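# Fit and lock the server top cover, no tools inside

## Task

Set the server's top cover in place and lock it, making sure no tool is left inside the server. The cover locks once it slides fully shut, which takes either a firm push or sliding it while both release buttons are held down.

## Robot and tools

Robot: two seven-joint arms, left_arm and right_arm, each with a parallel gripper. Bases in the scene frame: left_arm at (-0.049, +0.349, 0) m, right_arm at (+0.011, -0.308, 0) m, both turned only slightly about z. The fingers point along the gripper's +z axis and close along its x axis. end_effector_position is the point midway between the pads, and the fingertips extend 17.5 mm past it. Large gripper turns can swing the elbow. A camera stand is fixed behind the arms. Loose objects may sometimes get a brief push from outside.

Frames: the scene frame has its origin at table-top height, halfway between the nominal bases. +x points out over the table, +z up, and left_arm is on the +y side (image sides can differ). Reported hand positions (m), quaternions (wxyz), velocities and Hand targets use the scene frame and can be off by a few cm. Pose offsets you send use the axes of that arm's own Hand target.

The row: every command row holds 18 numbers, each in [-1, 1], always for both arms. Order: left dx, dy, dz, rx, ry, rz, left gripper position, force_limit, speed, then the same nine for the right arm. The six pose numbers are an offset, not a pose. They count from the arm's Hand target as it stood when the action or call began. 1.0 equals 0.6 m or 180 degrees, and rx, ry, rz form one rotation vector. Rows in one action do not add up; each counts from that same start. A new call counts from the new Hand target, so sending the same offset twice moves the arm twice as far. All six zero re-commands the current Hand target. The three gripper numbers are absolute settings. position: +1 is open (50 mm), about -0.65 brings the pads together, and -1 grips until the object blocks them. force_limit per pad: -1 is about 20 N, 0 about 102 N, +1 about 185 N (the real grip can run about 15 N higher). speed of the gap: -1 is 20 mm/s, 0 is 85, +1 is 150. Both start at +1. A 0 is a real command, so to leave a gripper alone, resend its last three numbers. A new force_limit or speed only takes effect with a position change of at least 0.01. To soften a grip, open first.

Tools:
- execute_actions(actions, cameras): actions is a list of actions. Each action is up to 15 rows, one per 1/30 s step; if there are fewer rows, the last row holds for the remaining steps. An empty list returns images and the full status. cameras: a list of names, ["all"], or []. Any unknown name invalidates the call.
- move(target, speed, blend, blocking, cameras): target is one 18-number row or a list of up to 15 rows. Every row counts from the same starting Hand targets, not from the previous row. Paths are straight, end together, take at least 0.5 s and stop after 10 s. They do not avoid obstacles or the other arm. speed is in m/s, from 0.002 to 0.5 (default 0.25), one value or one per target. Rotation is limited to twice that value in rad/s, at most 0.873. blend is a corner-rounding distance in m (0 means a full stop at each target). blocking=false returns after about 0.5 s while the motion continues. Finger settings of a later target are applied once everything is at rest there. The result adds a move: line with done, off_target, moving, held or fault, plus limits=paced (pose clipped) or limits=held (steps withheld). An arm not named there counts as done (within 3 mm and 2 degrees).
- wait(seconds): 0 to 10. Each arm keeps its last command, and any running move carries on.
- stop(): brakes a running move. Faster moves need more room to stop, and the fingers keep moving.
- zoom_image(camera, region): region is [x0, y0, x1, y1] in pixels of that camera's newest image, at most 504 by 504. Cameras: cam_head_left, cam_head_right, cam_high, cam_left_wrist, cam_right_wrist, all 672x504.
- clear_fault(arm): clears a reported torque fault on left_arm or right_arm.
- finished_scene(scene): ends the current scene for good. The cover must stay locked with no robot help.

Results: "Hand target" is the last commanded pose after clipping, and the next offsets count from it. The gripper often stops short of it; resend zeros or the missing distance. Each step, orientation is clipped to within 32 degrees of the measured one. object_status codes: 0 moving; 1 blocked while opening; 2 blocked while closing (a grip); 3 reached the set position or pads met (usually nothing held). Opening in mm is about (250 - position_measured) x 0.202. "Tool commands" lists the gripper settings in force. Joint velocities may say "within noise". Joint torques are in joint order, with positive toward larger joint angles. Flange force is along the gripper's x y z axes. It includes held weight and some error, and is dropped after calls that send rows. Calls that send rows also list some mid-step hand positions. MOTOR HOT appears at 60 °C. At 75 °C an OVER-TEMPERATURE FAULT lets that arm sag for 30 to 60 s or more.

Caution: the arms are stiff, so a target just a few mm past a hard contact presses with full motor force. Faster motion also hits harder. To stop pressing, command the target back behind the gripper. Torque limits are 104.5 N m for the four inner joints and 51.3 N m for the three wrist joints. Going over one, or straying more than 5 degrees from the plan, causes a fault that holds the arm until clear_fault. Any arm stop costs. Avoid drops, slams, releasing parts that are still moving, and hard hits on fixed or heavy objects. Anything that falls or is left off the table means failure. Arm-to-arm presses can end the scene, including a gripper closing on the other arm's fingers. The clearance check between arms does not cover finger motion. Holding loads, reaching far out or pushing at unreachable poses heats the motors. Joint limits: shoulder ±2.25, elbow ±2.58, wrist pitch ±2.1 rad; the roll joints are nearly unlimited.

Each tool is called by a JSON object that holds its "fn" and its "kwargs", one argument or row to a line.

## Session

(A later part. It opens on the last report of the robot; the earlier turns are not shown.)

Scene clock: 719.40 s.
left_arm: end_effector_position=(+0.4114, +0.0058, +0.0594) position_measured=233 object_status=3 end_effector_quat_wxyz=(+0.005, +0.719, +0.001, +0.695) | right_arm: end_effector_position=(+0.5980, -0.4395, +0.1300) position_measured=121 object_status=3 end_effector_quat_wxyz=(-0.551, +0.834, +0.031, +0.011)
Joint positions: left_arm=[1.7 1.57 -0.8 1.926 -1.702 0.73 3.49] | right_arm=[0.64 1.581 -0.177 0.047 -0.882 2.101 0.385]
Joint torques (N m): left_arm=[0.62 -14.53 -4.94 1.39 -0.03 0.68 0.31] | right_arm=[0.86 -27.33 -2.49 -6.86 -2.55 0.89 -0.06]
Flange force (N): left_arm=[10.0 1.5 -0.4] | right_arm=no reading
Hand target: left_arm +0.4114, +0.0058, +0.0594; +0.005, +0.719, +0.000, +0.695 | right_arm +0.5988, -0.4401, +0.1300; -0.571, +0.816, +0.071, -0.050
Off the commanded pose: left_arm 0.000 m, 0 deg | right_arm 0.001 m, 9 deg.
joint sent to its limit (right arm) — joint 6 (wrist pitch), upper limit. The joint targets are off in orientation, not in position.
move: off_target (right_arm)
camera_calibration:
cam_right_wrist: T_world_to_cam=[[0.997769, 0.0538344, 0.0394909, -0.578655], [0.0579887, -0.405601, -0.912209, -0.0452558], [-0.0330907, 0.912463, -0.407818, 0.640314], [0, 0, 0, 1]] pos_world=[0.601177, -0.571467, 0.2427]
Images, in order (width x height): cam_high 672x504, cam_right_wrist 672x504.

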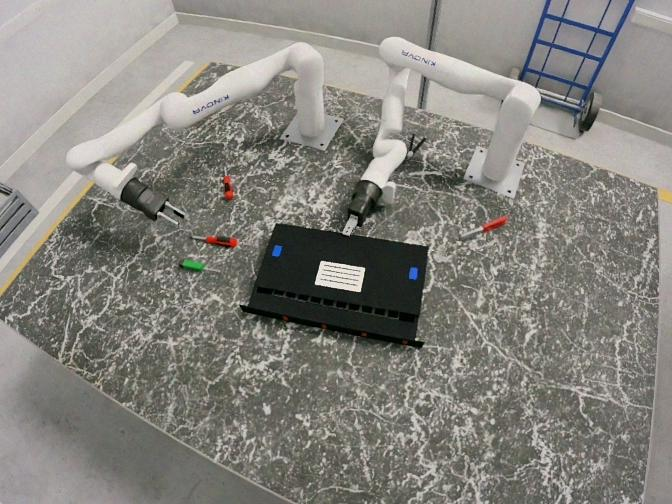

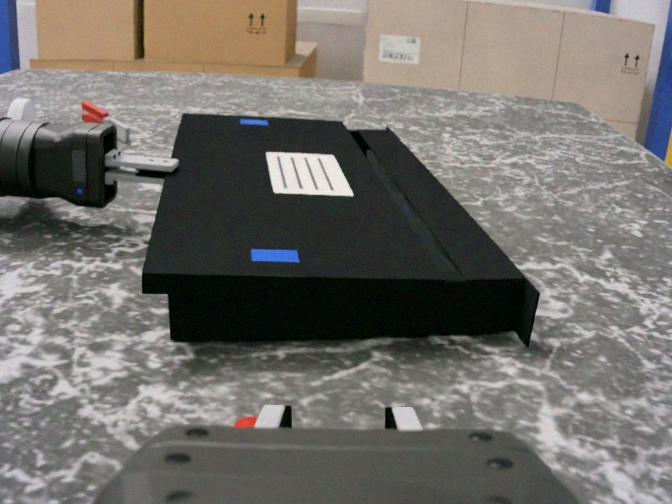

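{"fn": "zoom_image", "kwargs": {
  "camera": "cam_high",
  "region": [240, 270, 300, 330]
}}

{"fn": "zoom_image", "kwargs": {
  "camera": "cam_high",
  "region": [380, 290, 440, 350]
}}

{"fn": "zoom_image", "kwargs": {
  "camera": "cam_right_wrist",
  "region": [320, 100, 500, 290]
}}

Scaled by 8.400 from the camera's 672x504 image, which has a finer 960x720 frame.

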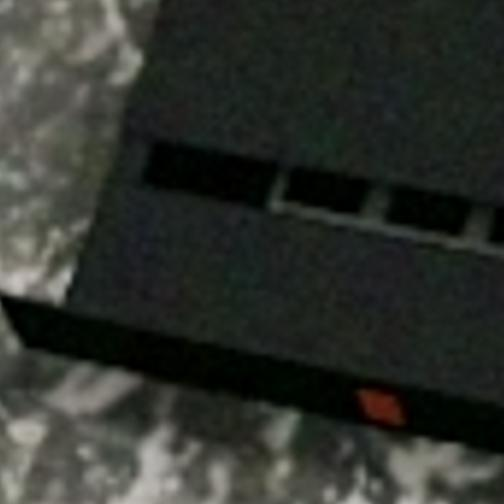

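Scaled by 8.400 from the camera's 672x504 image, which has a finer 960x720 frame.

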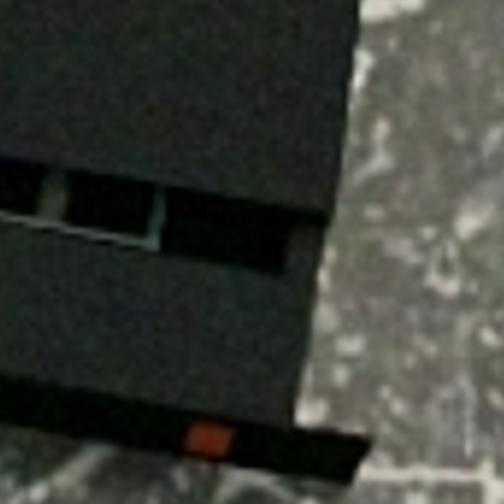

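Scaled by 2.653.

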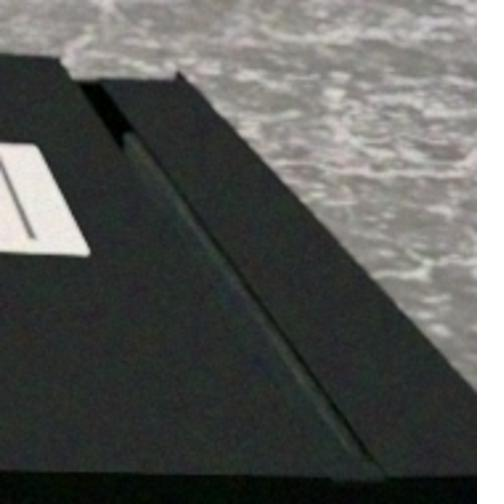

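{"fn": "move", "kwargs": {
  "target": [
    [0.0022, 0, 0, 0, 0, 0.0094, -0.54, 0.3, -1, 0, 0, 0, 0, 0, 0, 0.208, -0.7, -1],
    [0.0022, 0, 0, 0, 0, 0.0094, -1, 0.3, -1, 0, 0, 0, 0, 0, 0, 0.208, -0.7, -1],
    [0.0030, -0.0013, -0.0002, 0, 0, 0.0094, -1, 0.3, -1, 0, 0, 0, 0, 0, 0, 0.208, -0.7, -1]
  ],
  "speed": 0.02
}}

Scene clock: 754.03 s.
left_arm: end_effector_position=(+0.4113, +0.0065, +0.0611) position_measured=253 object_status=3 end_effector_quat_wxyz=(-0.005, +0.719, -0.010, +0.695) | right_arm: end_effector_position=(+0.5980, -0.4395, +0.1300) position_measured=121 object_status=3 end_effector_quat_wxyz=(-0.551, +0.834, +0.031, +0.011)
Joint positions: left_arm=[1.701 1.568 -0.803 1.932 -1.707 0.727 3.465] | right_arm=[0.64 1.581 -0.176 0.047 -0.883 2.101 0.385]
Joint torques (N m): left_arm=[1.96 -14.71 -4.55 10.61 3.28 2.03 0.1] | right_arm=[0.79 -27.34 -2.6 -6.87 -2.46 0.9 -0.06]
Flange force (N): left_arm=[1.4 14.8 22.3] | right_arm=no reading
Hand target: left_arm +0.4113, +0.0066, +0.0612; -0.005, +0.719, -0.010, +0.695 | right_arm +0.5988, -0.4401, +0.1300; -0.571, +0.816, +0.071, -0.050
Off the commanded pose: left_arm 0.000 m, 0 deg | right_arm 0.001 m, 9 deg.
joint sent to its limit (right arm) — joint 6 (wrist pitch), upper limit. The joint targets are off in orientation, not in position.
move: off_target (right_arm)

{"fn": "move", "kwargs": {
  "target": [
    [-0.0098, 0.0002, 0.0010, 0, 0, -0.0094, -1, 0.3, -1, 0, 0, 0, 0, 0, 0, 0.208, -0.7, -1]
  ],
  "speed": 0.02,
  "cameras": ["cam_right_wrist", "cam_high"]
}}

{"fn": "zoom_image", "kwargs": {
  "camera": "cam_right_wrist",
  "region": [130, 95, 500, 305]
}}

{"fn": "zoom_image", "kwargs": {
  "camera": "cam_high",
  "region": [380, 290, 440, 350]
}}

Scene clock: 758.30 s.
left_arm: end_effector_position=(+0.4118, +0.0067, +0.0553) position_measured=253 object_status=3 end_effector_quat_wxyz=(+0.005, +0.719, +0.001, +0.695) | right_arm: end_effector_position=(+0.5980, -0.4395, +0.1300) position_measured=121 object_status=3 end_effector_quat_wxyz=(-0.551, +0.834, +0.031, +0.011)
Joint positions: left_arm=[1.697 1.579 -0.796 1.921 -1.698 0.732 3.494] | right_arm=[0.64 1.581 -0.176 0.047 -0.883 2.101 0.385]
Joint torques (N m): left_arm=[-1.42 -13.88 -3.47 1.42 0.79 -0.81 1.18] | right_arm=[0.76 -27.32 -2.59 -6.83 -2.53 0.85 -0.09]
Flange force (N): left_arm=[13.8 3.3 -3.4] | right_arm=no reading
Hand target: left_arm +0.4117, +0.0066, +0.0553; +0.005, +0.719, +0.000, +0.695 | right_arm +0.5988, -0.4401, +0.1300; -0.571, +0.816, +0.071, -0.050
Off the commanded pose: left_arm 0.000 m, 0 deg | right_arm 0.001 m, 9 deg.
joint sent to its limit (right arm) — joint 6 (wrist pitch), upper limit. The joint targets are off in orientation, not in position.
move: off_target (right_arm)
camera_calibration:
cam_right_wrist: T_world_to_cam=[[0.997769, 0.0538344, 0.0394909, -0.578655], [0.0579887, -0.405601, -0.912209, -0.0452558], [-0.0330907, 0.912463, -0.407818, 0.640314], [0, 0, 0, 1]] pos_world=[0.601177, -0.571467, 0.2427]
Images, in order (width x height): cam_high 672x504, cam_right_wrist 672x504.

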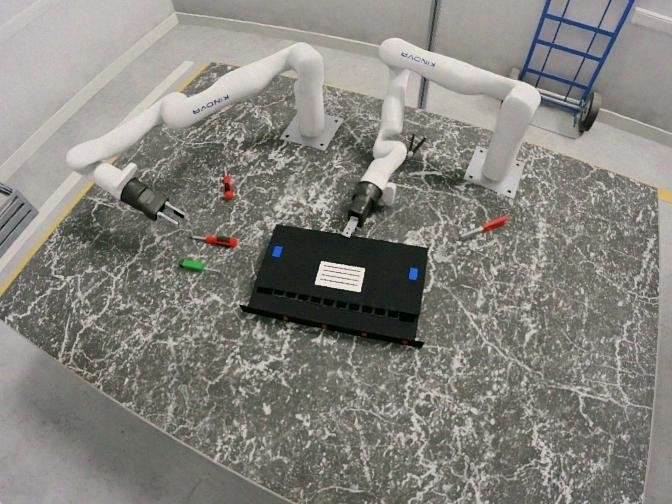

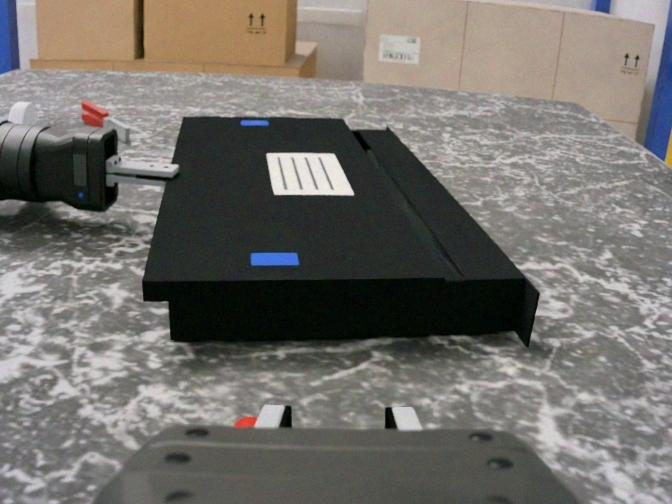

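Scaled by 1.362.

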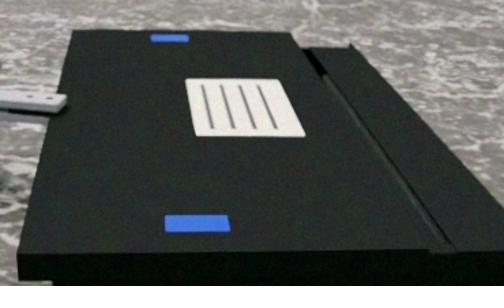

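Scaled by 8.400 from the camera's 672x504 image, which has a finer 960x720 frame.

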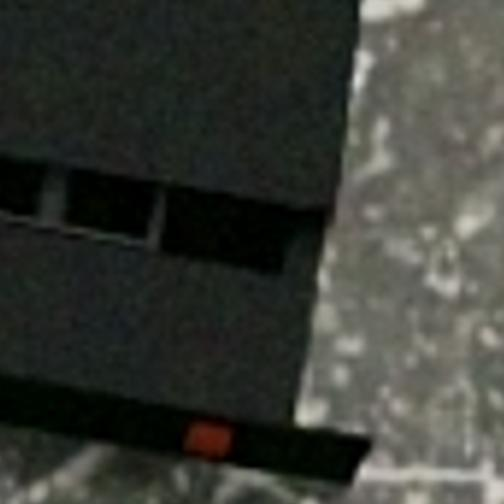

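{"fn": "wait", "kwargs": {
  "seconds": 0,
  "cameras": ["cam_head_left", "cam_head_right", "cam_left_wrist"]
}}

{"fn": "zoom_image", "kwargs": {
  "camera": "cam_head_left",
  "region": [170, 215, 230, 315]
}}

{"fn": "zoom_image", "kwargs": {
  "camera": "cam_head_right",
  "region": [180, 215, 260, 315]
}}

{"fn": "zoom_image", "kwargs": {
  "camera": "cam_head_left",
  "region": [310, 190, 390, 300]
}}

Scene clock: 766.27 s.
left_arm: end_effector_position=(+0.4117, +0.0066, +0.0553) position_measured=253 object_status=3 end_effector_quat_wxyz=(+0.005, +0.719, +0.000, +0.695) | right_arm: end_effector_position=(+0.5980, -0.4395, +0.1300) position_measured=121 object_status=3 end_effector_quat_wxyz=(-0.551, +0.834, +0.031, +0.011)
Joint positions: left_arm=[1.697 1.579 -0.796 1.921 -1.698 0.732 3.494] | right_arm=[0.64 1.581 -0.176 0.047 -0.883 2.101 0.385]
Joint torques (N m): left_arm=[-1.26 -13.92 -3.32 1.24 0.73 -0.86 1.19] | right_arm=[0.82 -27.25 -2.55 -6.82 -2.57 0.87 -0.07]
Flange force (N): left_arm=[14.0 3.0 -3.3] | right_arm=no reading
Hand target: left_arm +0.4117, +0.0066, +0.0553; +0.005, +0.719, +0.000, +0.695 | right_arm +0.5988, -0.4401, +0.1300; -0.571, +0.816, +0.071, -0.050
Tool commands: left_gripper/position=-1.0 left_gripper/force_limit=+0.3 left_gripper/speed=-1.0 right_gripper/position=+0.208 right_gripper/force_limit=-0.7 right_gripper/speed=-1.0
Off the commanded pose: left_arm 0.000 m, 0 deg | right_arm 0.001 m, 9 deg.
camera_calibration:
cam_left_wrist: T_world_to_cam=[[0.015477, -0.029813, 0.999436, -0.0598938], [0.0055027, -0.999538, -0.0299012, 0.0701015], [0.999865, 0.00596238, -0.0153058, -0.243297], [0, 0, 0, 1]] pos_world=[0.243805, 0.0697341, 0.0582323]
Images, in order (width x height): cam_head_left 672x504, cam_head_right 672x504, cam_left_wrist 672x504.

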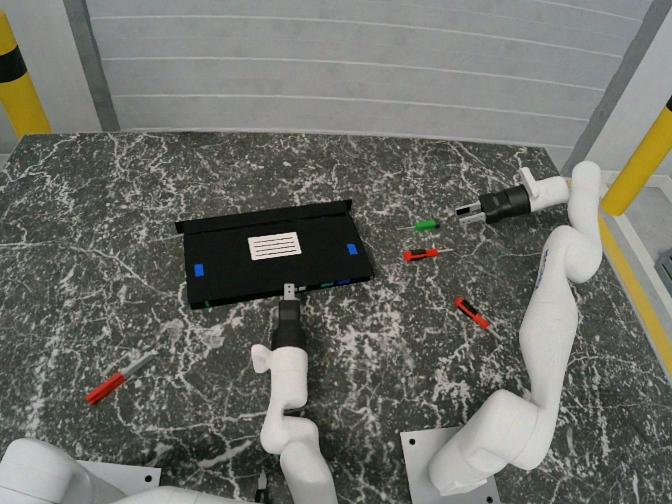

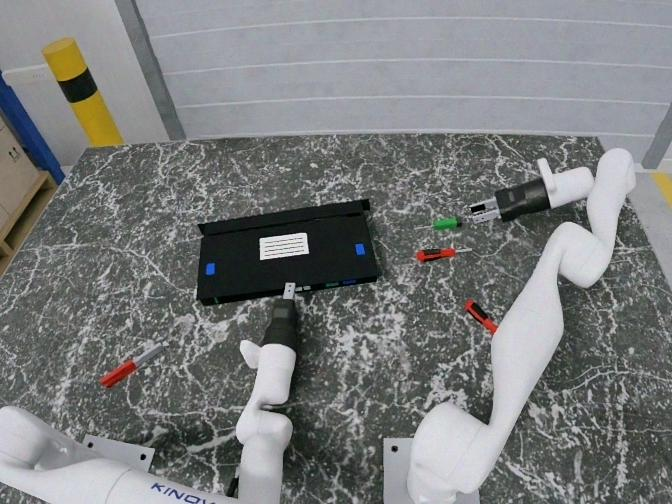

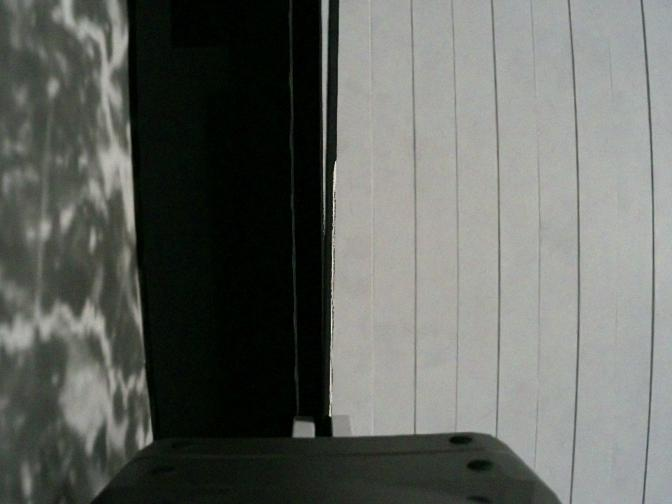

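Scaled by 5.040 from the camera's 672x504 image, which has a finer 960x720 frame.

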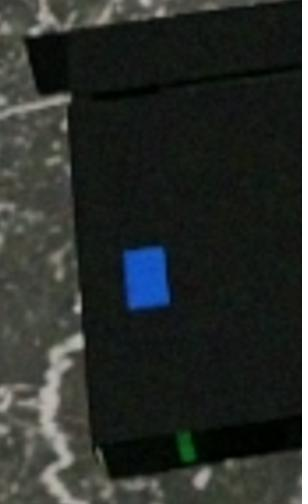

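Scaled by 5.040 from the camera's 672x504 image, which has a finer 960x720 frame.

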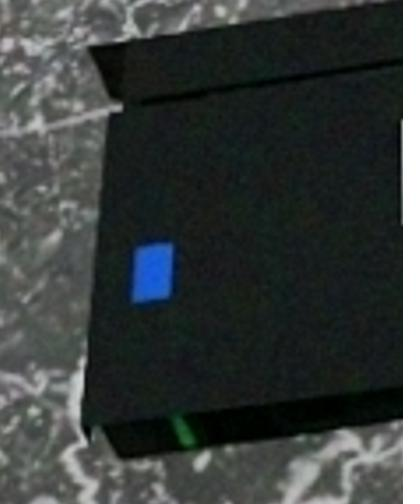

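Scaled by 4.582 from the camera's 672x504 image, which has a finer 960x720 frame.

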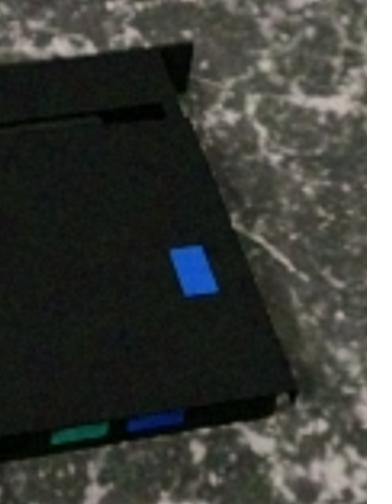

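{"fn": "move", "kwargs": {
  "target": [0, -0.0017, -0.0003, 0, 0, 0, -1, 0.3, -1, 0, 0, 0, 0, 0, 0, 0.208, -0.7, -1],
  "speed": 0.02
}}

Scene clock: 780.13 s.
left_arm: end_effector_position=(+0.4116, +0.0075, +0.0553) position_measured=253 object_status=3 end_effector_quat_wxyz=(+0.005, +0.719, +0.000, +0.695) | right_arm: end_effector_position=(+0.5980, -0.4395, +0.1300) position_measured=121 object_status=3 end_effector_quat_wxyz=(-0.551, +0.834, +0.031, +0.011)
Joint positions: left_arm=[1.698 1.58 -0.796 1.924 -1.701 0.732 3.499] | right_arm=[0.64 1.581 -0.176 0.047 -0.883 2.101 0.385]
Joint torques (N m): left_arm=[-0.95 -12.6 -0.18 10.44 3.98 -1.38 1.1] | right_arm=[0.74 -27.31 -2.6 -6.79 -2.52 0.87 -0.05]
Flange force (N): left_arm=[9.9 17.7 18.1] | right_arm=no reading
Hand target: left_arm +0.4116, +0.0076, +0.0553; +0.005, +0.719, +0.000, +0.695 | right_arm +0.5988, -0.4401, +0.1300; -0.571, +0.816, +0.071, -0.050
Off the commanded pose: left_arm 0.000 m, 0 deg | right_arm 0.001 m, 9 deg.
joint sent to its limit (right arm) — joint 6 (wrist pitch), upper limit. The joint targets are off in orientation, not in position.
move: off_target (right_arm)

{"fn": "move", "kwargs": {
  "target": [0, -0.0017, 0.0004, 0, 0, 0, -1, 0.3, -1, 0, 0, 0, 0, 0, 0, 0.208, -0.7, -1],
  "speed": 0.02,
  "cameras": ["cam_right_wrist", "cam_high"]
}}

{"fn": "zoom_image", "kwargs": {
  "camera": "cam_right_wrist",
  "region": [130, 95, 500, 305]
}}

Scene clock: 784.73 s.
left_arm: end_effector_position=(+0.4118, +0.0088, +0.0551) position_measured=253 object_status=3 end_effector_quat_wxyz=(+0.005, +0.719, +0.000, +0.695) | right_arm: end_effector_position=(+0.5980, -0.4395, +0.1300) position_measured=121 object_status=3 end_effector_quat_wxyz=(-0.551, +0.834, +0.031, +0.011)
Joint positions: left_arm=[1.697 1.581 -0.796 1.927 -1.705 0.732 3.504] | right_arm=[0.64 1.581 -0.176 0.047 -0.883 2.101 0.385]
Joint torques (N m): left_arm=[-3.52 -14.54 -8.73 11.68 4.21 2.53 0.41] | right_arm=[0.8 -27.32 -2.52 -6.84 -2.52 0.89 -0.06]
Flange force (N): left_arm=[-2.3 16.9 9.1] | right_arm=no reading
Hand target: left_arm +0.4118, +0.0086, +0.0553; +0.005, +0.719, +0.000, +0.695 | right_arm +0.5988, -0.4401, +0.1300; -0.571, +0.816, +0.071, -0.050
Off the commanded pose: left_arm 0.000 m, 0 deg | right_arm 0.001 m, 9 deg.
joint sent to its limit (right arm) — joint 6 (wrist pitch), upper limit. The joint targets are off in orientation, not in position.
move: off_target (right_arm)
camera_calibration:
cam_right_wrist: T_world_to_cam=[[0.997775, 0.0537908, 0.0394028, -0.578562], [0.0578874, -0.405522, -0.912251, -0.0451341], [-0.033092, 0.912501, -0.407733, 0.640312], [0, 0, 0, 1]] pos_world=[0.601076, -0.571467, 0.2427]
Images, in order (width x height): cam_high 672x504, cam_right_wrist 672x504.

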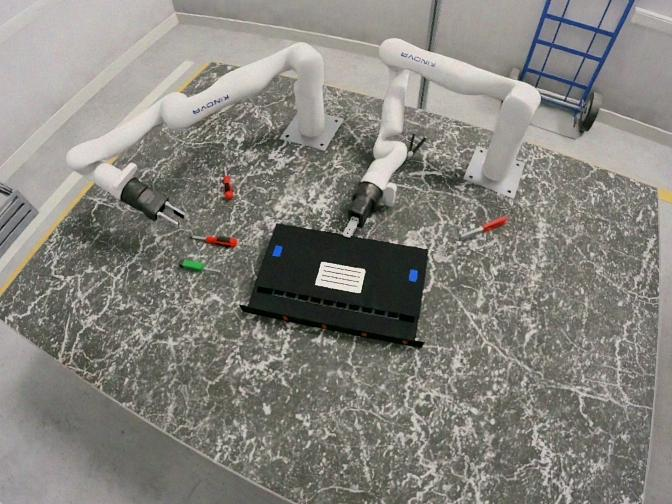

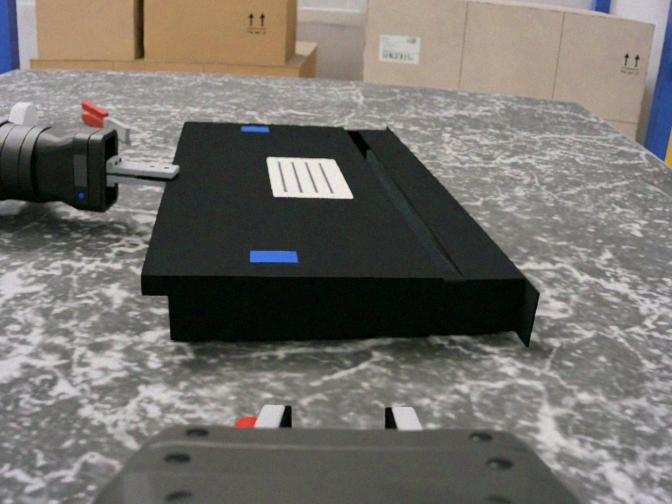

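Scaled by 1.362.

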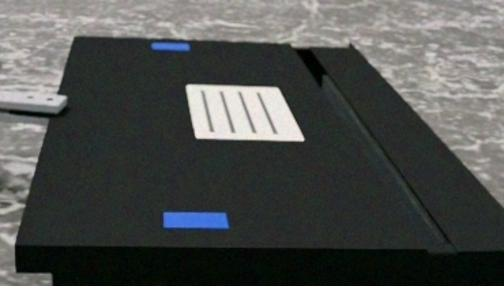

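{"fn": "move", "kwargs": {
  "target": [-0.0033, 0.0005, 0, 0, 0, 0, -1, 0.3, -1, 0, 0, 0, 0, 0, 0, 0.208, -0.7, -1],
  "speed": 0.02,
  "cameras": ["cam_right_wrist", "cam_high"]
}}

{"fn": "zoom_image", "kwargs": {
  "camera": "cam_right_wrist",
  "region": [130, 95, 500, 305]
}}

{"fn": "zoom_image", "kwargs": {
  "camera": "cam_high",
  "region": [230, 210, 450, 360]
}}

Scene clock: 789.53 s.
left_arm: end_effector_position=(+0.4117, +0.0083, +0.0533) position_measured=253 object_status=3 end_effector_quat_wxyz=(+0.005, +0.719, +0.000, +0.695) | right_arm: end_effector_position=(+0.5980, -0.4395, +0.1300) position_measured=121 object_status=3 end_effector_quat_wxyz=(-0.551, +0.834, +0.031, +0.011)
Joint positions: left_arm=[1.697 1.585 -0.794 1.922 -1.7 0.733 3.502] | right_arm=[0.64 1.581 -0.176 0.047 -0.883 2.101 0.385]
Joint torques (N m): left_arm=[-2.24 -15.21 -8.46 7.09 2.51 2.36 0.52] | right_arm=[0.83 -27.39 -2.5 -6.76 -2.52 0.88 -0.1]
Flange force (N): left_arm=[1.0 9.7 3.0] | right_arm=no reading
Hand target: left_arm +0.4117, +0.0083, +0.0533; +0.005, +0.719, +0.000, +0.695 | right_arm +0.5988, -0.4401, +0.1300; -0.571, +0.816, +0.071, -0.050
Off the commanded pose: left_arm 0.000 m, 0 deg | right_arm 0.001 m, 9 deg.
joint sent to its limit (right arm) — joint 6 (wrist pitch), upper limit. The joint targets are off in orientation, not in position.
move: off_target (right_arm)
camera_calibration:
cam_right_wrist: T_world_to_cam=[[0.997774, 0.0537944, 0.0393998, -0.578559], [0.0578892, -0.405605, -0.912213, -0.0451919], [-0.0330912, 0.912464, -0.407817, 0.640311], [0, 0, 0, 1]] pos_world=[0.601076, -0.571467, 0.2427]
Images, in order (width x height): cam_high 672x504, cam_right_wrist 672x504.

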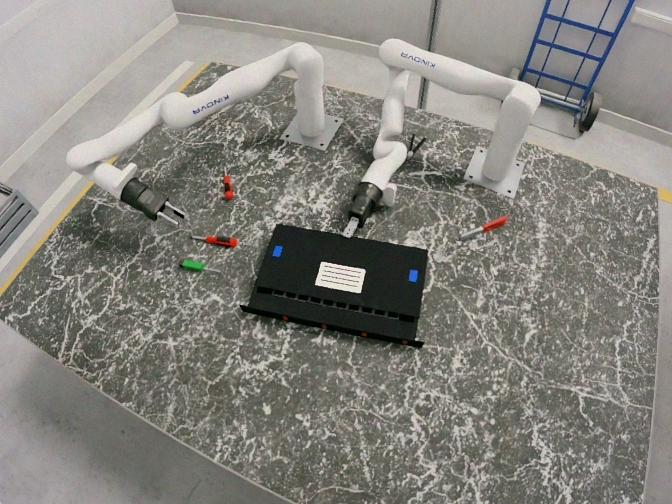

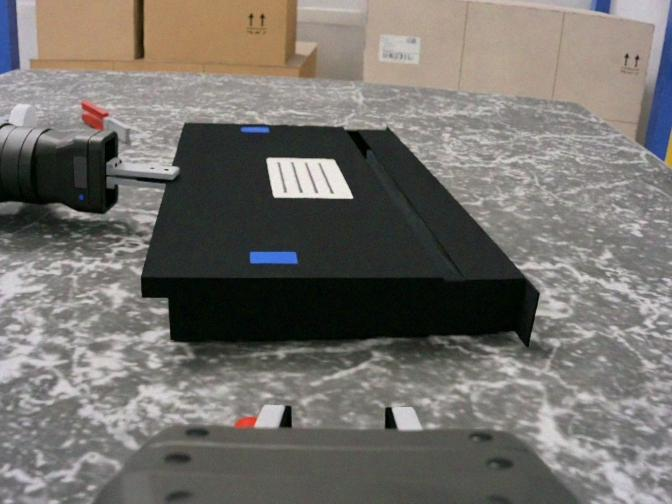

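Scaled by 1.362.

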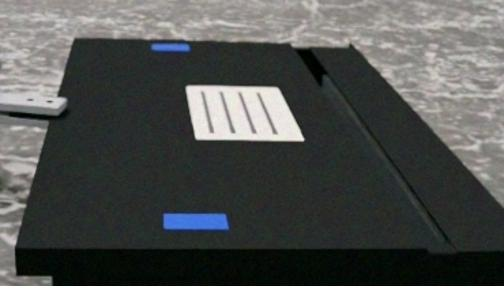

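Scaled by 2.291 from the camera's 672x504 image, which has a finer 960x720 frame.

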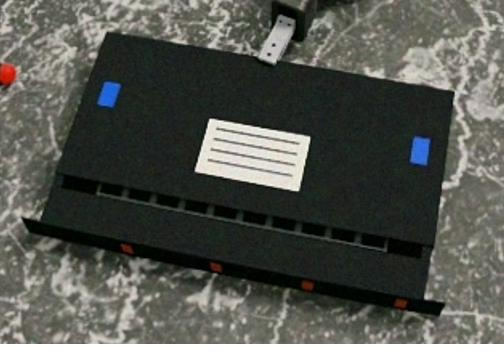

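{"fn": "move", "kwargs": {
  "target": [-0.0033, 0.0003, 0, 0, 0, 0, -1, 0.3, -1, 0, 0, 0, 0, 0, 0, 0.208, -0.7, -1],
  "speed": 0.02
}}

Scene clock: 792.10 s.
left_arm: end_effector_position=(+0.4117, +0.0081, +0.0513) position_measured=253 object_status=3 end_effector_quat_wxyz=(+0.005, +0.719, +0.000, +0.695) | right_arm: end_effector_position=(+0.5980, -0.4395, +0.1300) position_measured=121 object_status=3 end_effector_quat_wxyz=(-0.551, +0.834, +0.031, +0.011)
Joint positions: left_arm=[1.696 1.589 -0.792 1.918 -1.696 0.734 3.5] | right_arm=[0.64 1.581 -0.176 0.047 -0.883 2.101 0.385]
Joint torques (N m): left_arm=[-1.17 -15.33 -7.71 5.62 1.9 2.05 0.55] | right_arm=[0.78 -27.36 -2.55 -6.85 -2.55 0.89 -0.07]
Flange force (N): left_arm=[2.6 7.5 2.8] | right_arm=no reading
Hand target: left_arm +0.4117, +0.0081, +0.0513; +0.005, +0.719, +0.000, +0.695 | right_arm +0.5988, -0.4401, +0.1300; -0.571, +0.816, +0.071, -0.050
Off the commanded pose: left_arm 0.000 m, 0 deg | right_arm 0.001 m, 9 deg.
joint sent to its limit (right arm) — joint 6 (wrist pitch), upper limit. The joint targets are off in orientation, not in position.
move: off_target (right_arm)

{"fn": "move", "kwargs": {
  "target": [-0.0033, 0.0003, 0, 0, 0, 0, -1, 0.3, -1, 0, 0, 0, 0, 0, 0, 0.208, -0.7, -1],
  "speed": 0.02,
  "cameras": ["cam_right_wrist", "cam_left_wrist"]
}}

{"fn": "zoom_image", "kwargs": {
  "camera": "cam_right_wrist",
  "region": [130, 95, 550, 355]
}}

Scene clock: 795.13 s.
left_arm: end_effector_position=(+0.4116, +0.0079, +0.0493) position_measured=253 object_status=3 end_effector_quat_wxyz=(+0.005, +0.719, +0.000, +0.695) | right_arm: end_effector_position=(+0.5980, -0.4395, +0.1300) position_measured=121 object_status=3 end_effector_quat_wxyz=(-0.551, +0.834, +0.031, +0.011)
Joint positions: left_arm=[1.696 1.593 -0.79 1.914 -1.692 0.735 3.499] | right_arm=[0.64 1.581 -0.175 0.047 -0.883 2.101 0.385]
Joint torques (N m): left_arm=[-4.47 -10.39 0.92 -2.42 -1.46 -4.86 0.62] | right_arm=[0.76 -27.38 -2.6 -6.8 -2.53 0.87 -0.11]
Flange force (N): left_arm=[27.0 -1.0 -18.0] | right_arm=no reading
Hand target: left_arm +0.4116, +0.0079, +0.0493; +0.005, +0.719, +0.000, +0.695 | right_arm +0.5988, -0.4401, +0.1300; -0.571, +0.816, +0.071, -0.050
Off the commanded pose: left_arm 0.000 m, 0 deg | right_arm 0.001 m, 9 deg.
joint sent to its limit (right arm) — joint 6 (wrist pitch), upper limit. The joint targets are off in orientation, not in position.
move: off_target (right_arm)
camera_calibration:
cam_left_wrist: T_world_to_cam=[[0.015377, -0.0298138, 0.999437, -0.0539324], [0.00550568, -0.999538, -0.0299015, 0.0712243], [0.999867, 0.00596238, -0.0152058, -0.243301], [0, 0, 0, 1]] pos_world=[0.243705, 0.0710341, 0.0523322]
cam_right_wrist: T_world_to_cam=[[0.997769, 0.0538308, 0.0394939, -0.578558], [0.0579869, -0.405518, -0.912246, -0.0451922], [-0.0330915, 0.912501, -0.407734, 0.640312], [0, 0, 0, 1]] pos_world=[0.601077, -0.571467, 0.2427]
Images, in order (width x height): cam_left_wrist 672x504, cam_right_wrist 672x504.

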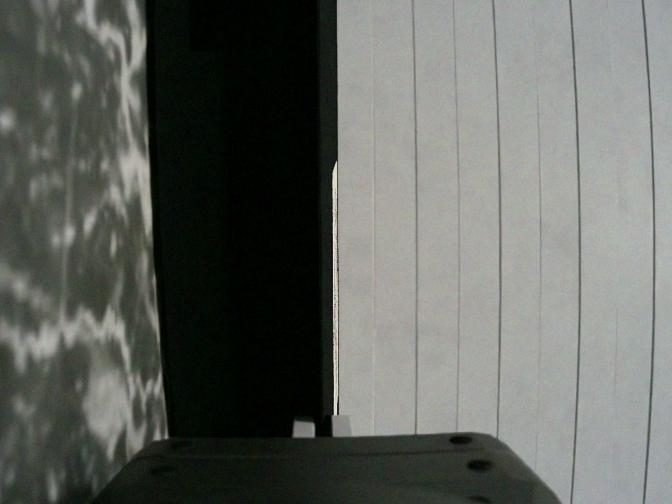

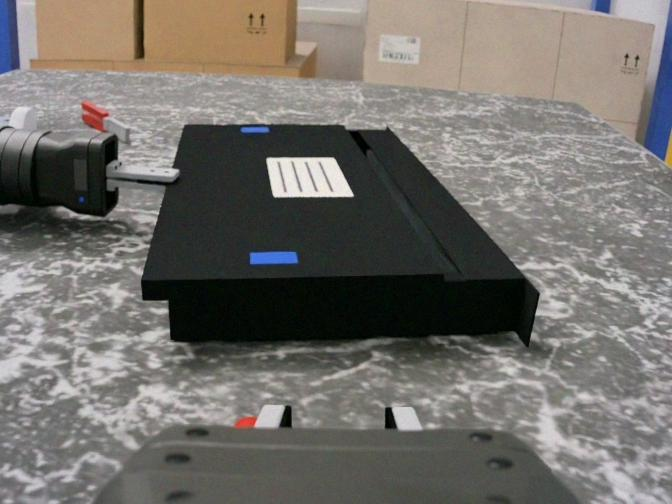

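Scaled by 1.200.

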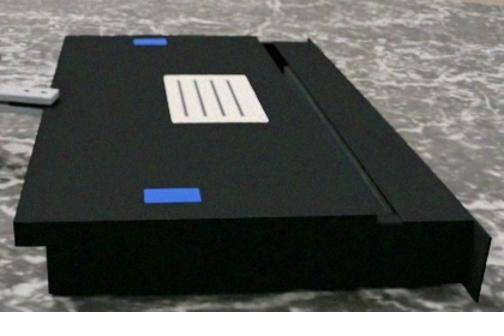

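{"fn": "move", "kwargs": {
  "target": [
    [0.0012, 0, -0.0003, 0, 0, 0, -1, 0.3, -1, 0, 0, 0, 0, 0, 0, 0.208, -0.7, -1],
    [0.0012, 0, -0.0003, 0, 0, 0, -0.518, 0.3, -1, 0, 0, 0, 0, 0, 0, 0.208, -0.7, -1]
  ],
  "speed": 0.02,
  "cameras": ["cam_right_wrist", "cam_left_wrist", "cam_high"]
}}

{"fn": "zoom_image", "kwargs": {
  "camera": "cam_right_wrist",
  "region": [130, 95, 550, 355]
}}

{"fn": "zoom_image", "kwargs": {
  "camera": "cam_high",
  "region": [230, 210, 450, 360]
}}

Scene clock: 802.70 s.
left_arm: end_effector_position=(+0.4114, +0.0079, +0.0500) position_measured=230 object_status=3 end_effector_quat_wxyz=(+0.005, +0.719, +0.000, +0.695) | right_arm: end_effector_position=(+0.5980, -0.4395, +0.1300) position_measured=121 object_status=3 end_effector_quat_wxyz=(-0.551, +0.834, +0.031, +0.011)
Joint positions: left_arm=[1.697 1.591 -0.79 1.916 -1.693 0.735 3.499] | right_arm=[0.64 1.581 -0.175 0.047 -0.883 2.101 0.385]
Joint torques (N m): left_arm=[1.2 -15.71 -7.2 4.27 1.12 2.46 0.28] | right_arm=[0.81 -27.31 -2.58 -6.81 -2.52 0.89 -0.09]
Flange force (N): left_arm=[3.1 4.7 5.8] | right_arm=no reading
Hand target: left_arm +0.4114, +0.0079, +0.0501; +0.005, +0.719, +0.000, +0.695 | right_arm +0.5988, -0.4401, +0.1300; -0.571, +0.816, +0.071, -0.050
Off the commanded pose: left_arm 0.000 m, 0 deg | right_arm 0.001 m, 9 deg.
joint sent to its limit (right arm) — joint 6 (wrist pitch), upper limit. The joint targets are off in orientation, not in position.
move: off_target (right_arm)
camera_calibration:
cam_left_wrist: T_world_to_cam=[[0.0156766, -0.0299144, 0.99943, -0.0545952], [0.00549564, -0.999535, -0.0300037, 0.0712513], [0.999862, 0.00596286, -0.0155049, -0.243074], [0, 0, 0, 1]] pos_world=[0.243505, 0.0710343, 0.052933]
cam_right_wrist: T_world_to_cam=[[0.997769, 0.0538302, 0.0394925, -0.578658], [0.0579854, -0.405518, -0.912246, -0.0451971], [-0.0330915, 0.912501, -0.407734, 0.640315], [0, 0, 0, 1]] pos_world=[0.601177, -0.571467, 0.2427]
Images, in order (width x height): cam_high 672x504, cam_left_wrist 672x504, cam_right_wrist 672x504.

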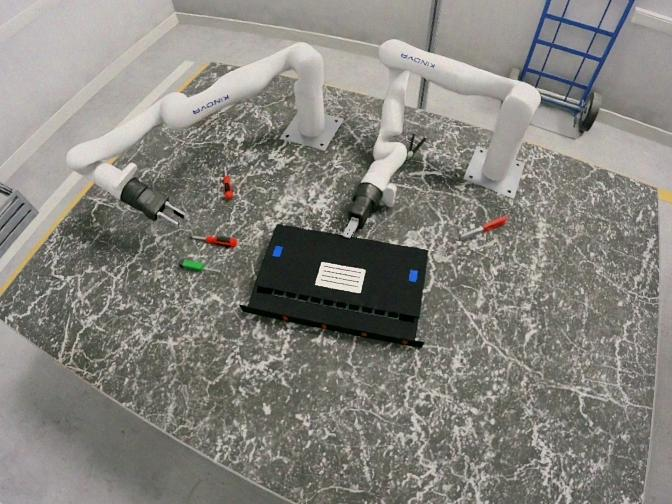

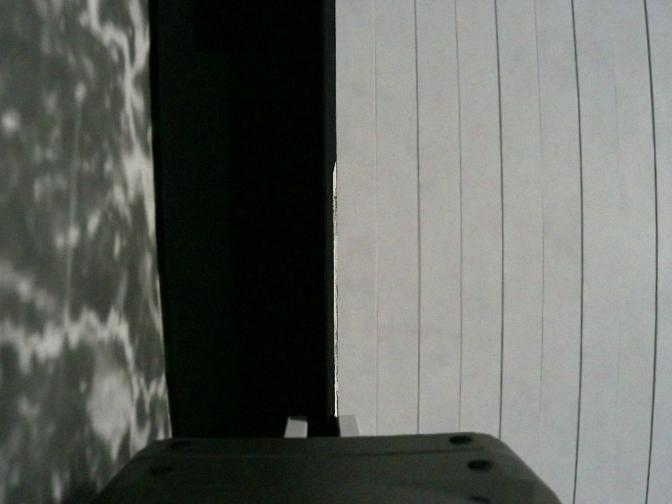

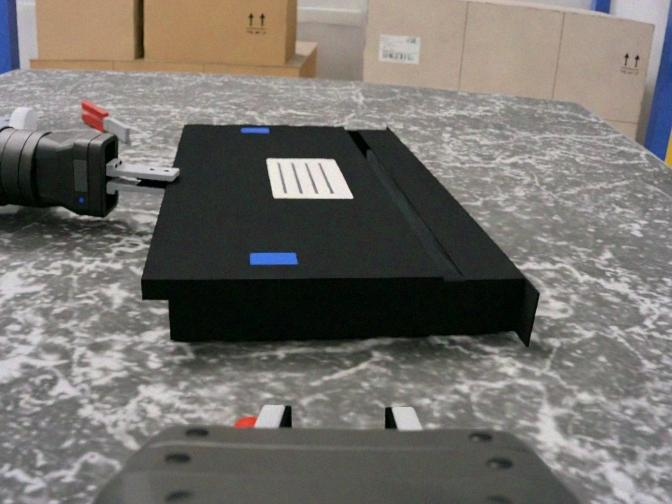

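Scaled by 1.200.

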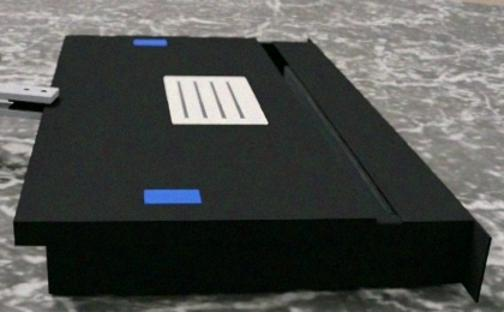

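Scaled by 2.291 from the camera's 672x504 image, which has a finer 960x720 frame.

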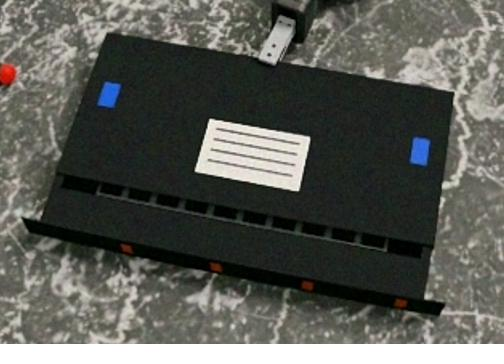

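{"fn": "move", "kwargs": {
  "target": [
    [0, 0, -0.05, 0, 0, 0, -0.518, 0.3, -1, 0, 0, 0, 0, 0, 0, 0.208, -0.7, -1],
    [0.0075, -0.009, -0.047, 0.0566, 0, -0.0019, -1, 0.3, -0.5, 0, 0, 0, 0, 0, 0, 0.208, -0.7, -1]
  ],
  "speed": [0.05, 0.08],
  "blend": [0.002, 0],
  "cameras": ["cam_right_wrist", "cam_left_wrist", "cam_high"]
}}

{"fn": "zoom_image", "kwargs": {
  "camera": "cam_high",
  "region": [230, 180, 450, 360]
}}

Scene clock: 813.43 s.
left_arm: end_effector_position=(+0.3834, +0.0135, +0.0555) position_measured=253 object_status=3 end_effector_quat_wxyz=(-0.056, +0.717, +0.064, +0.692) | right_arm: end_effector_position=(+0.5980, -0.4395, +0.1300) position_measured=121 object_status=3 end_effector_quat_wxyz=(-0.551, +0.834, +0.031, +0.011)
Joint positions: left_arm=[1.676 1.487 -0.672 1.797 -1.321 0.859 3.087] | right_arm=[0.64 1.581 -0.175 0.047 -0.884 2.101 0.385]
Joint torques (N m): left_arm=[1.78 -17.98 -7.93 2.14 -0.09 3.67 0.22] | right_arm=[0.74 -27.33 -2.51 -6.83 -2.57 0.91 -0.07]
Flange force (N): left_arm=[0.7 3.3 4.0] | right_arm=no reading
Hand target: left_arm +0.3834, +0.0135, +0.0555; -0.056, +0.717, +0.064, +0.692 | right_arm +0.5988, -0.4401, +0.1300; -0.571, +0.816, +0.071, -0.050
Off the commanded pose: left_arm 0.000 m, 0 deg | right_arm 0.001 m, 9 deg.
joint sent to its limit (right arm) — joint 6 (wrist pitch), upper limit. The joint targets are off in orientation, not in position.
move: off_target (right_arm)
camera_calibration:
cam_left_wrist: T_world_to_cam=[[0.0220374, -0.0266375, 0.999402, -0.0620374], [0.182267, -0.982785, -0.0302137, 0.00922288], [0.983002, 0.182824, -0.0168029, -0.210883], [0, 0, 0, 1]] pos_world=[0.206984, 0.045966, 0.0587355]
cam_right_wrist: T_world_to_cam=[[0.997774, 0.0537944, 0.0393998, -0.578659], [0.0578892, -0.405605, -0.912213, -0.0451977], [-0.0330912, 0.912464, -0.407817, 0.640314], [0, 0, 0, 1]] pos_world=[0.601176, -0.571467, 0.2427]
Images, in order (width x height): cam_high 672x504, cam_left_wrist 672x504, cam_right_wrist 672x504.

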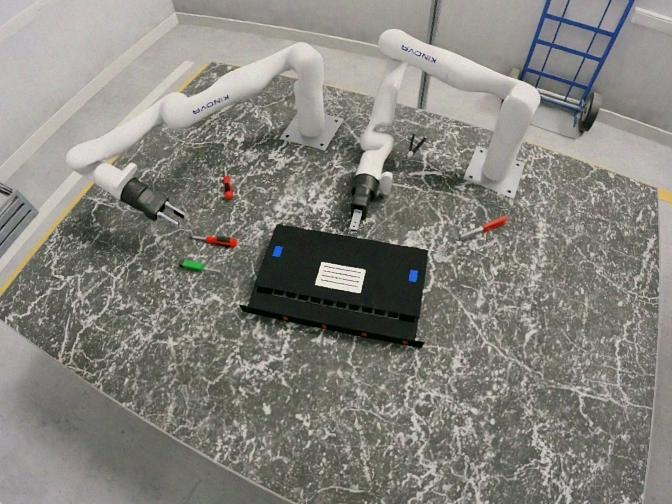

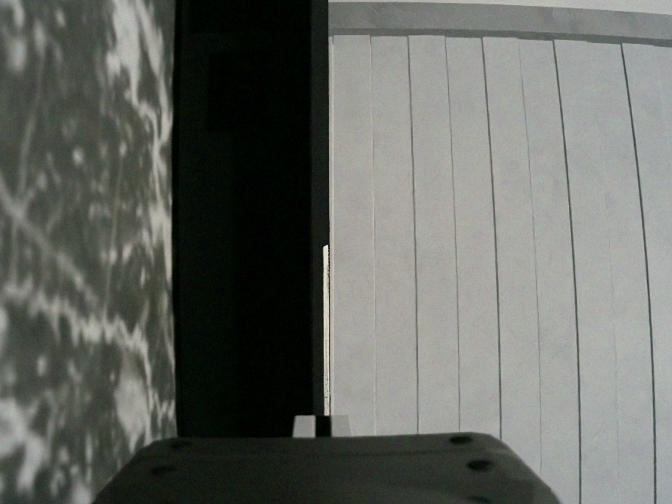

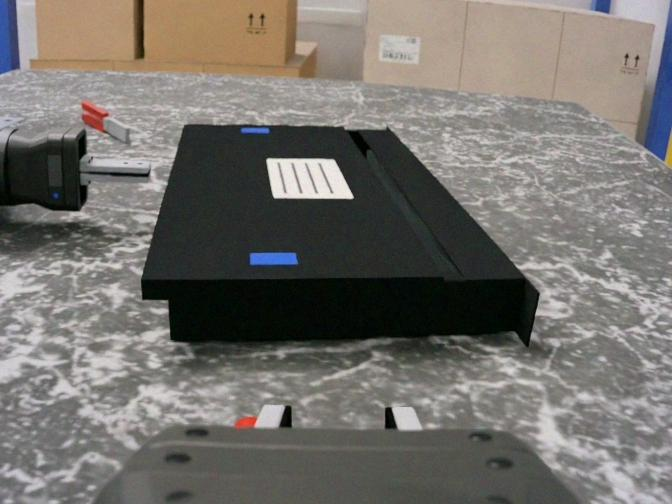

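Scaled by 2.291 from the camera's 672x504 image, which has a finer 960x720 frame.

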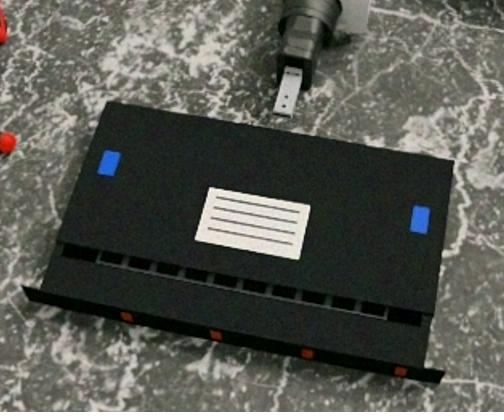

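{"fn": "move", "kwargs": {
  "target": [
    [0.001, 0, 0.030, 0, 0, 0, -1, 0.3, -0.5, 0, 0, 0, 0, 0, 0, 0.208, -0.7, -1],
    [0.0016, 0, 0.0466, 0, 0, 0, -1, 0.3, -0.5, 0, 0, 0, 0, 0, 0, 0.208, -0.7, -1]
  ],
  "speed": [0.06, 0.015],
  "blend": [0.002, 0],
  "cameras": ["cam_right_wrist", "cam_high"]
}}

{"fn": "zoom_image", "kwargs": {
  "camera": "cam_high",
  "region": [230, 210, 450, 360]
}}

{"fn": "zoom_image", "kwargs": {
  "camera": "cam_right_wrist",
  "region": [130, 95, 550, 355]
}}

Scene clock: 819.20 s.
left_arm: end_effector_position=(+0.4110, +0.0183, +0.0554) position_measured=253 object_status=3 end_effector_quat_wxyz=(-0.056, +0.717, +0.064, +0.692) | right_arm: end_effector_position=(+0.5980, -0.4395, +0.1300) position_measured=121 object_status=3 end_effector_quat_wxyz=(-0.551, +0.834, +0.031, +0.011)
Joint positions: left_arm=[1.63 1.504 -0.709 1.785 -1.374 0.82 3.117] | right_arm=[0.64 1.581 -0.175 0.047 -0.884 2.101 0.385]
Joint torques (N m): left_arm=[-8.84 -15.59 -13.86 -2.59 -2.62 1.3 0.38] | right_arm=[0.77 -27.41 -2.55 -6.76 -2.51 0.88 -0.07]
Flange force (N): left_arm=[7.9 -6.4 -33.7] | right_arm=no reading
Hand target: left_arm +0.4110, +0.0183, +0.0554; -0.056, +0.717, +0.064, +0.692 | right_arm +0.5988, -0.4401, +0.1300; -0.571, +0.816, +0.071, -0.050
Off the commanded pose: left_arm 0.000 m, 0 deg | right_arm 0.001 m, 9 deg.
joint sent to its limit (right arm) — joint 6 (wrist pitch), upper limit. The joint targets are off in orientation, not in position.
move: off_target (right_arm)
camera_calibration:
cam_right_wrist: T_world_to_cam=[[0.997775, 0.0537908, 0.0394028, -0.578662], [0.0578874, -0.405522, -0.912251, -0.0451399], [-0.033092, 0.912501, -0.407733, 0.640315], [0, 0, 0, 1]] pos_world=[0.601176, -0.571467, 0.2427]
Images, in order (width x height): cam_high 672x504, cam_right_wrist 672x504.

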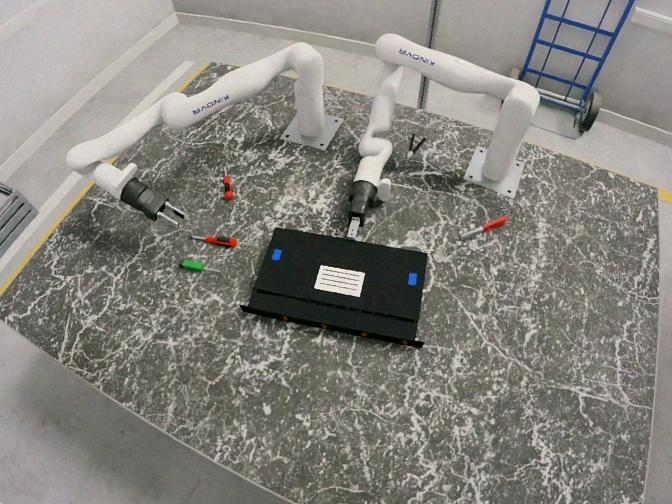

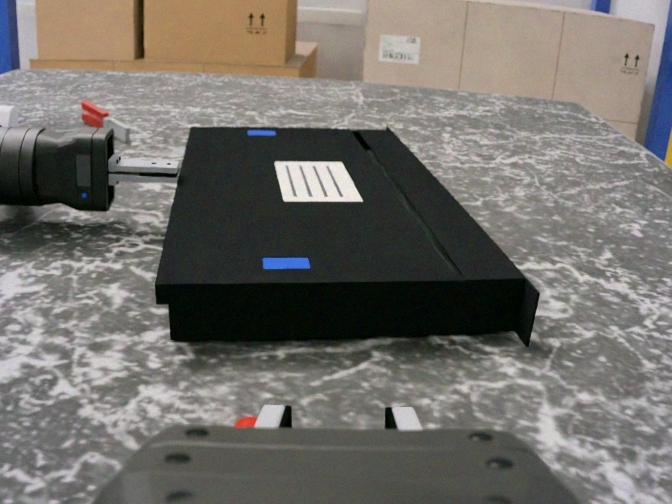

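Scaled by 2.291 from the camera's 672x504 image, which has a finer 960x720 frame.

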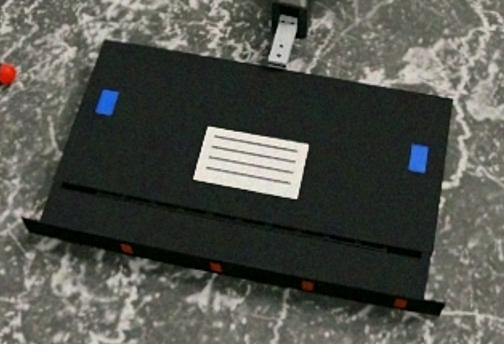

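Scaled by 1.200.

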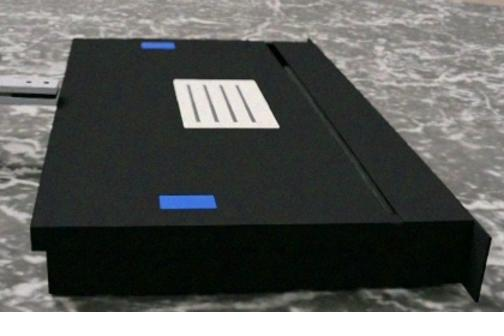

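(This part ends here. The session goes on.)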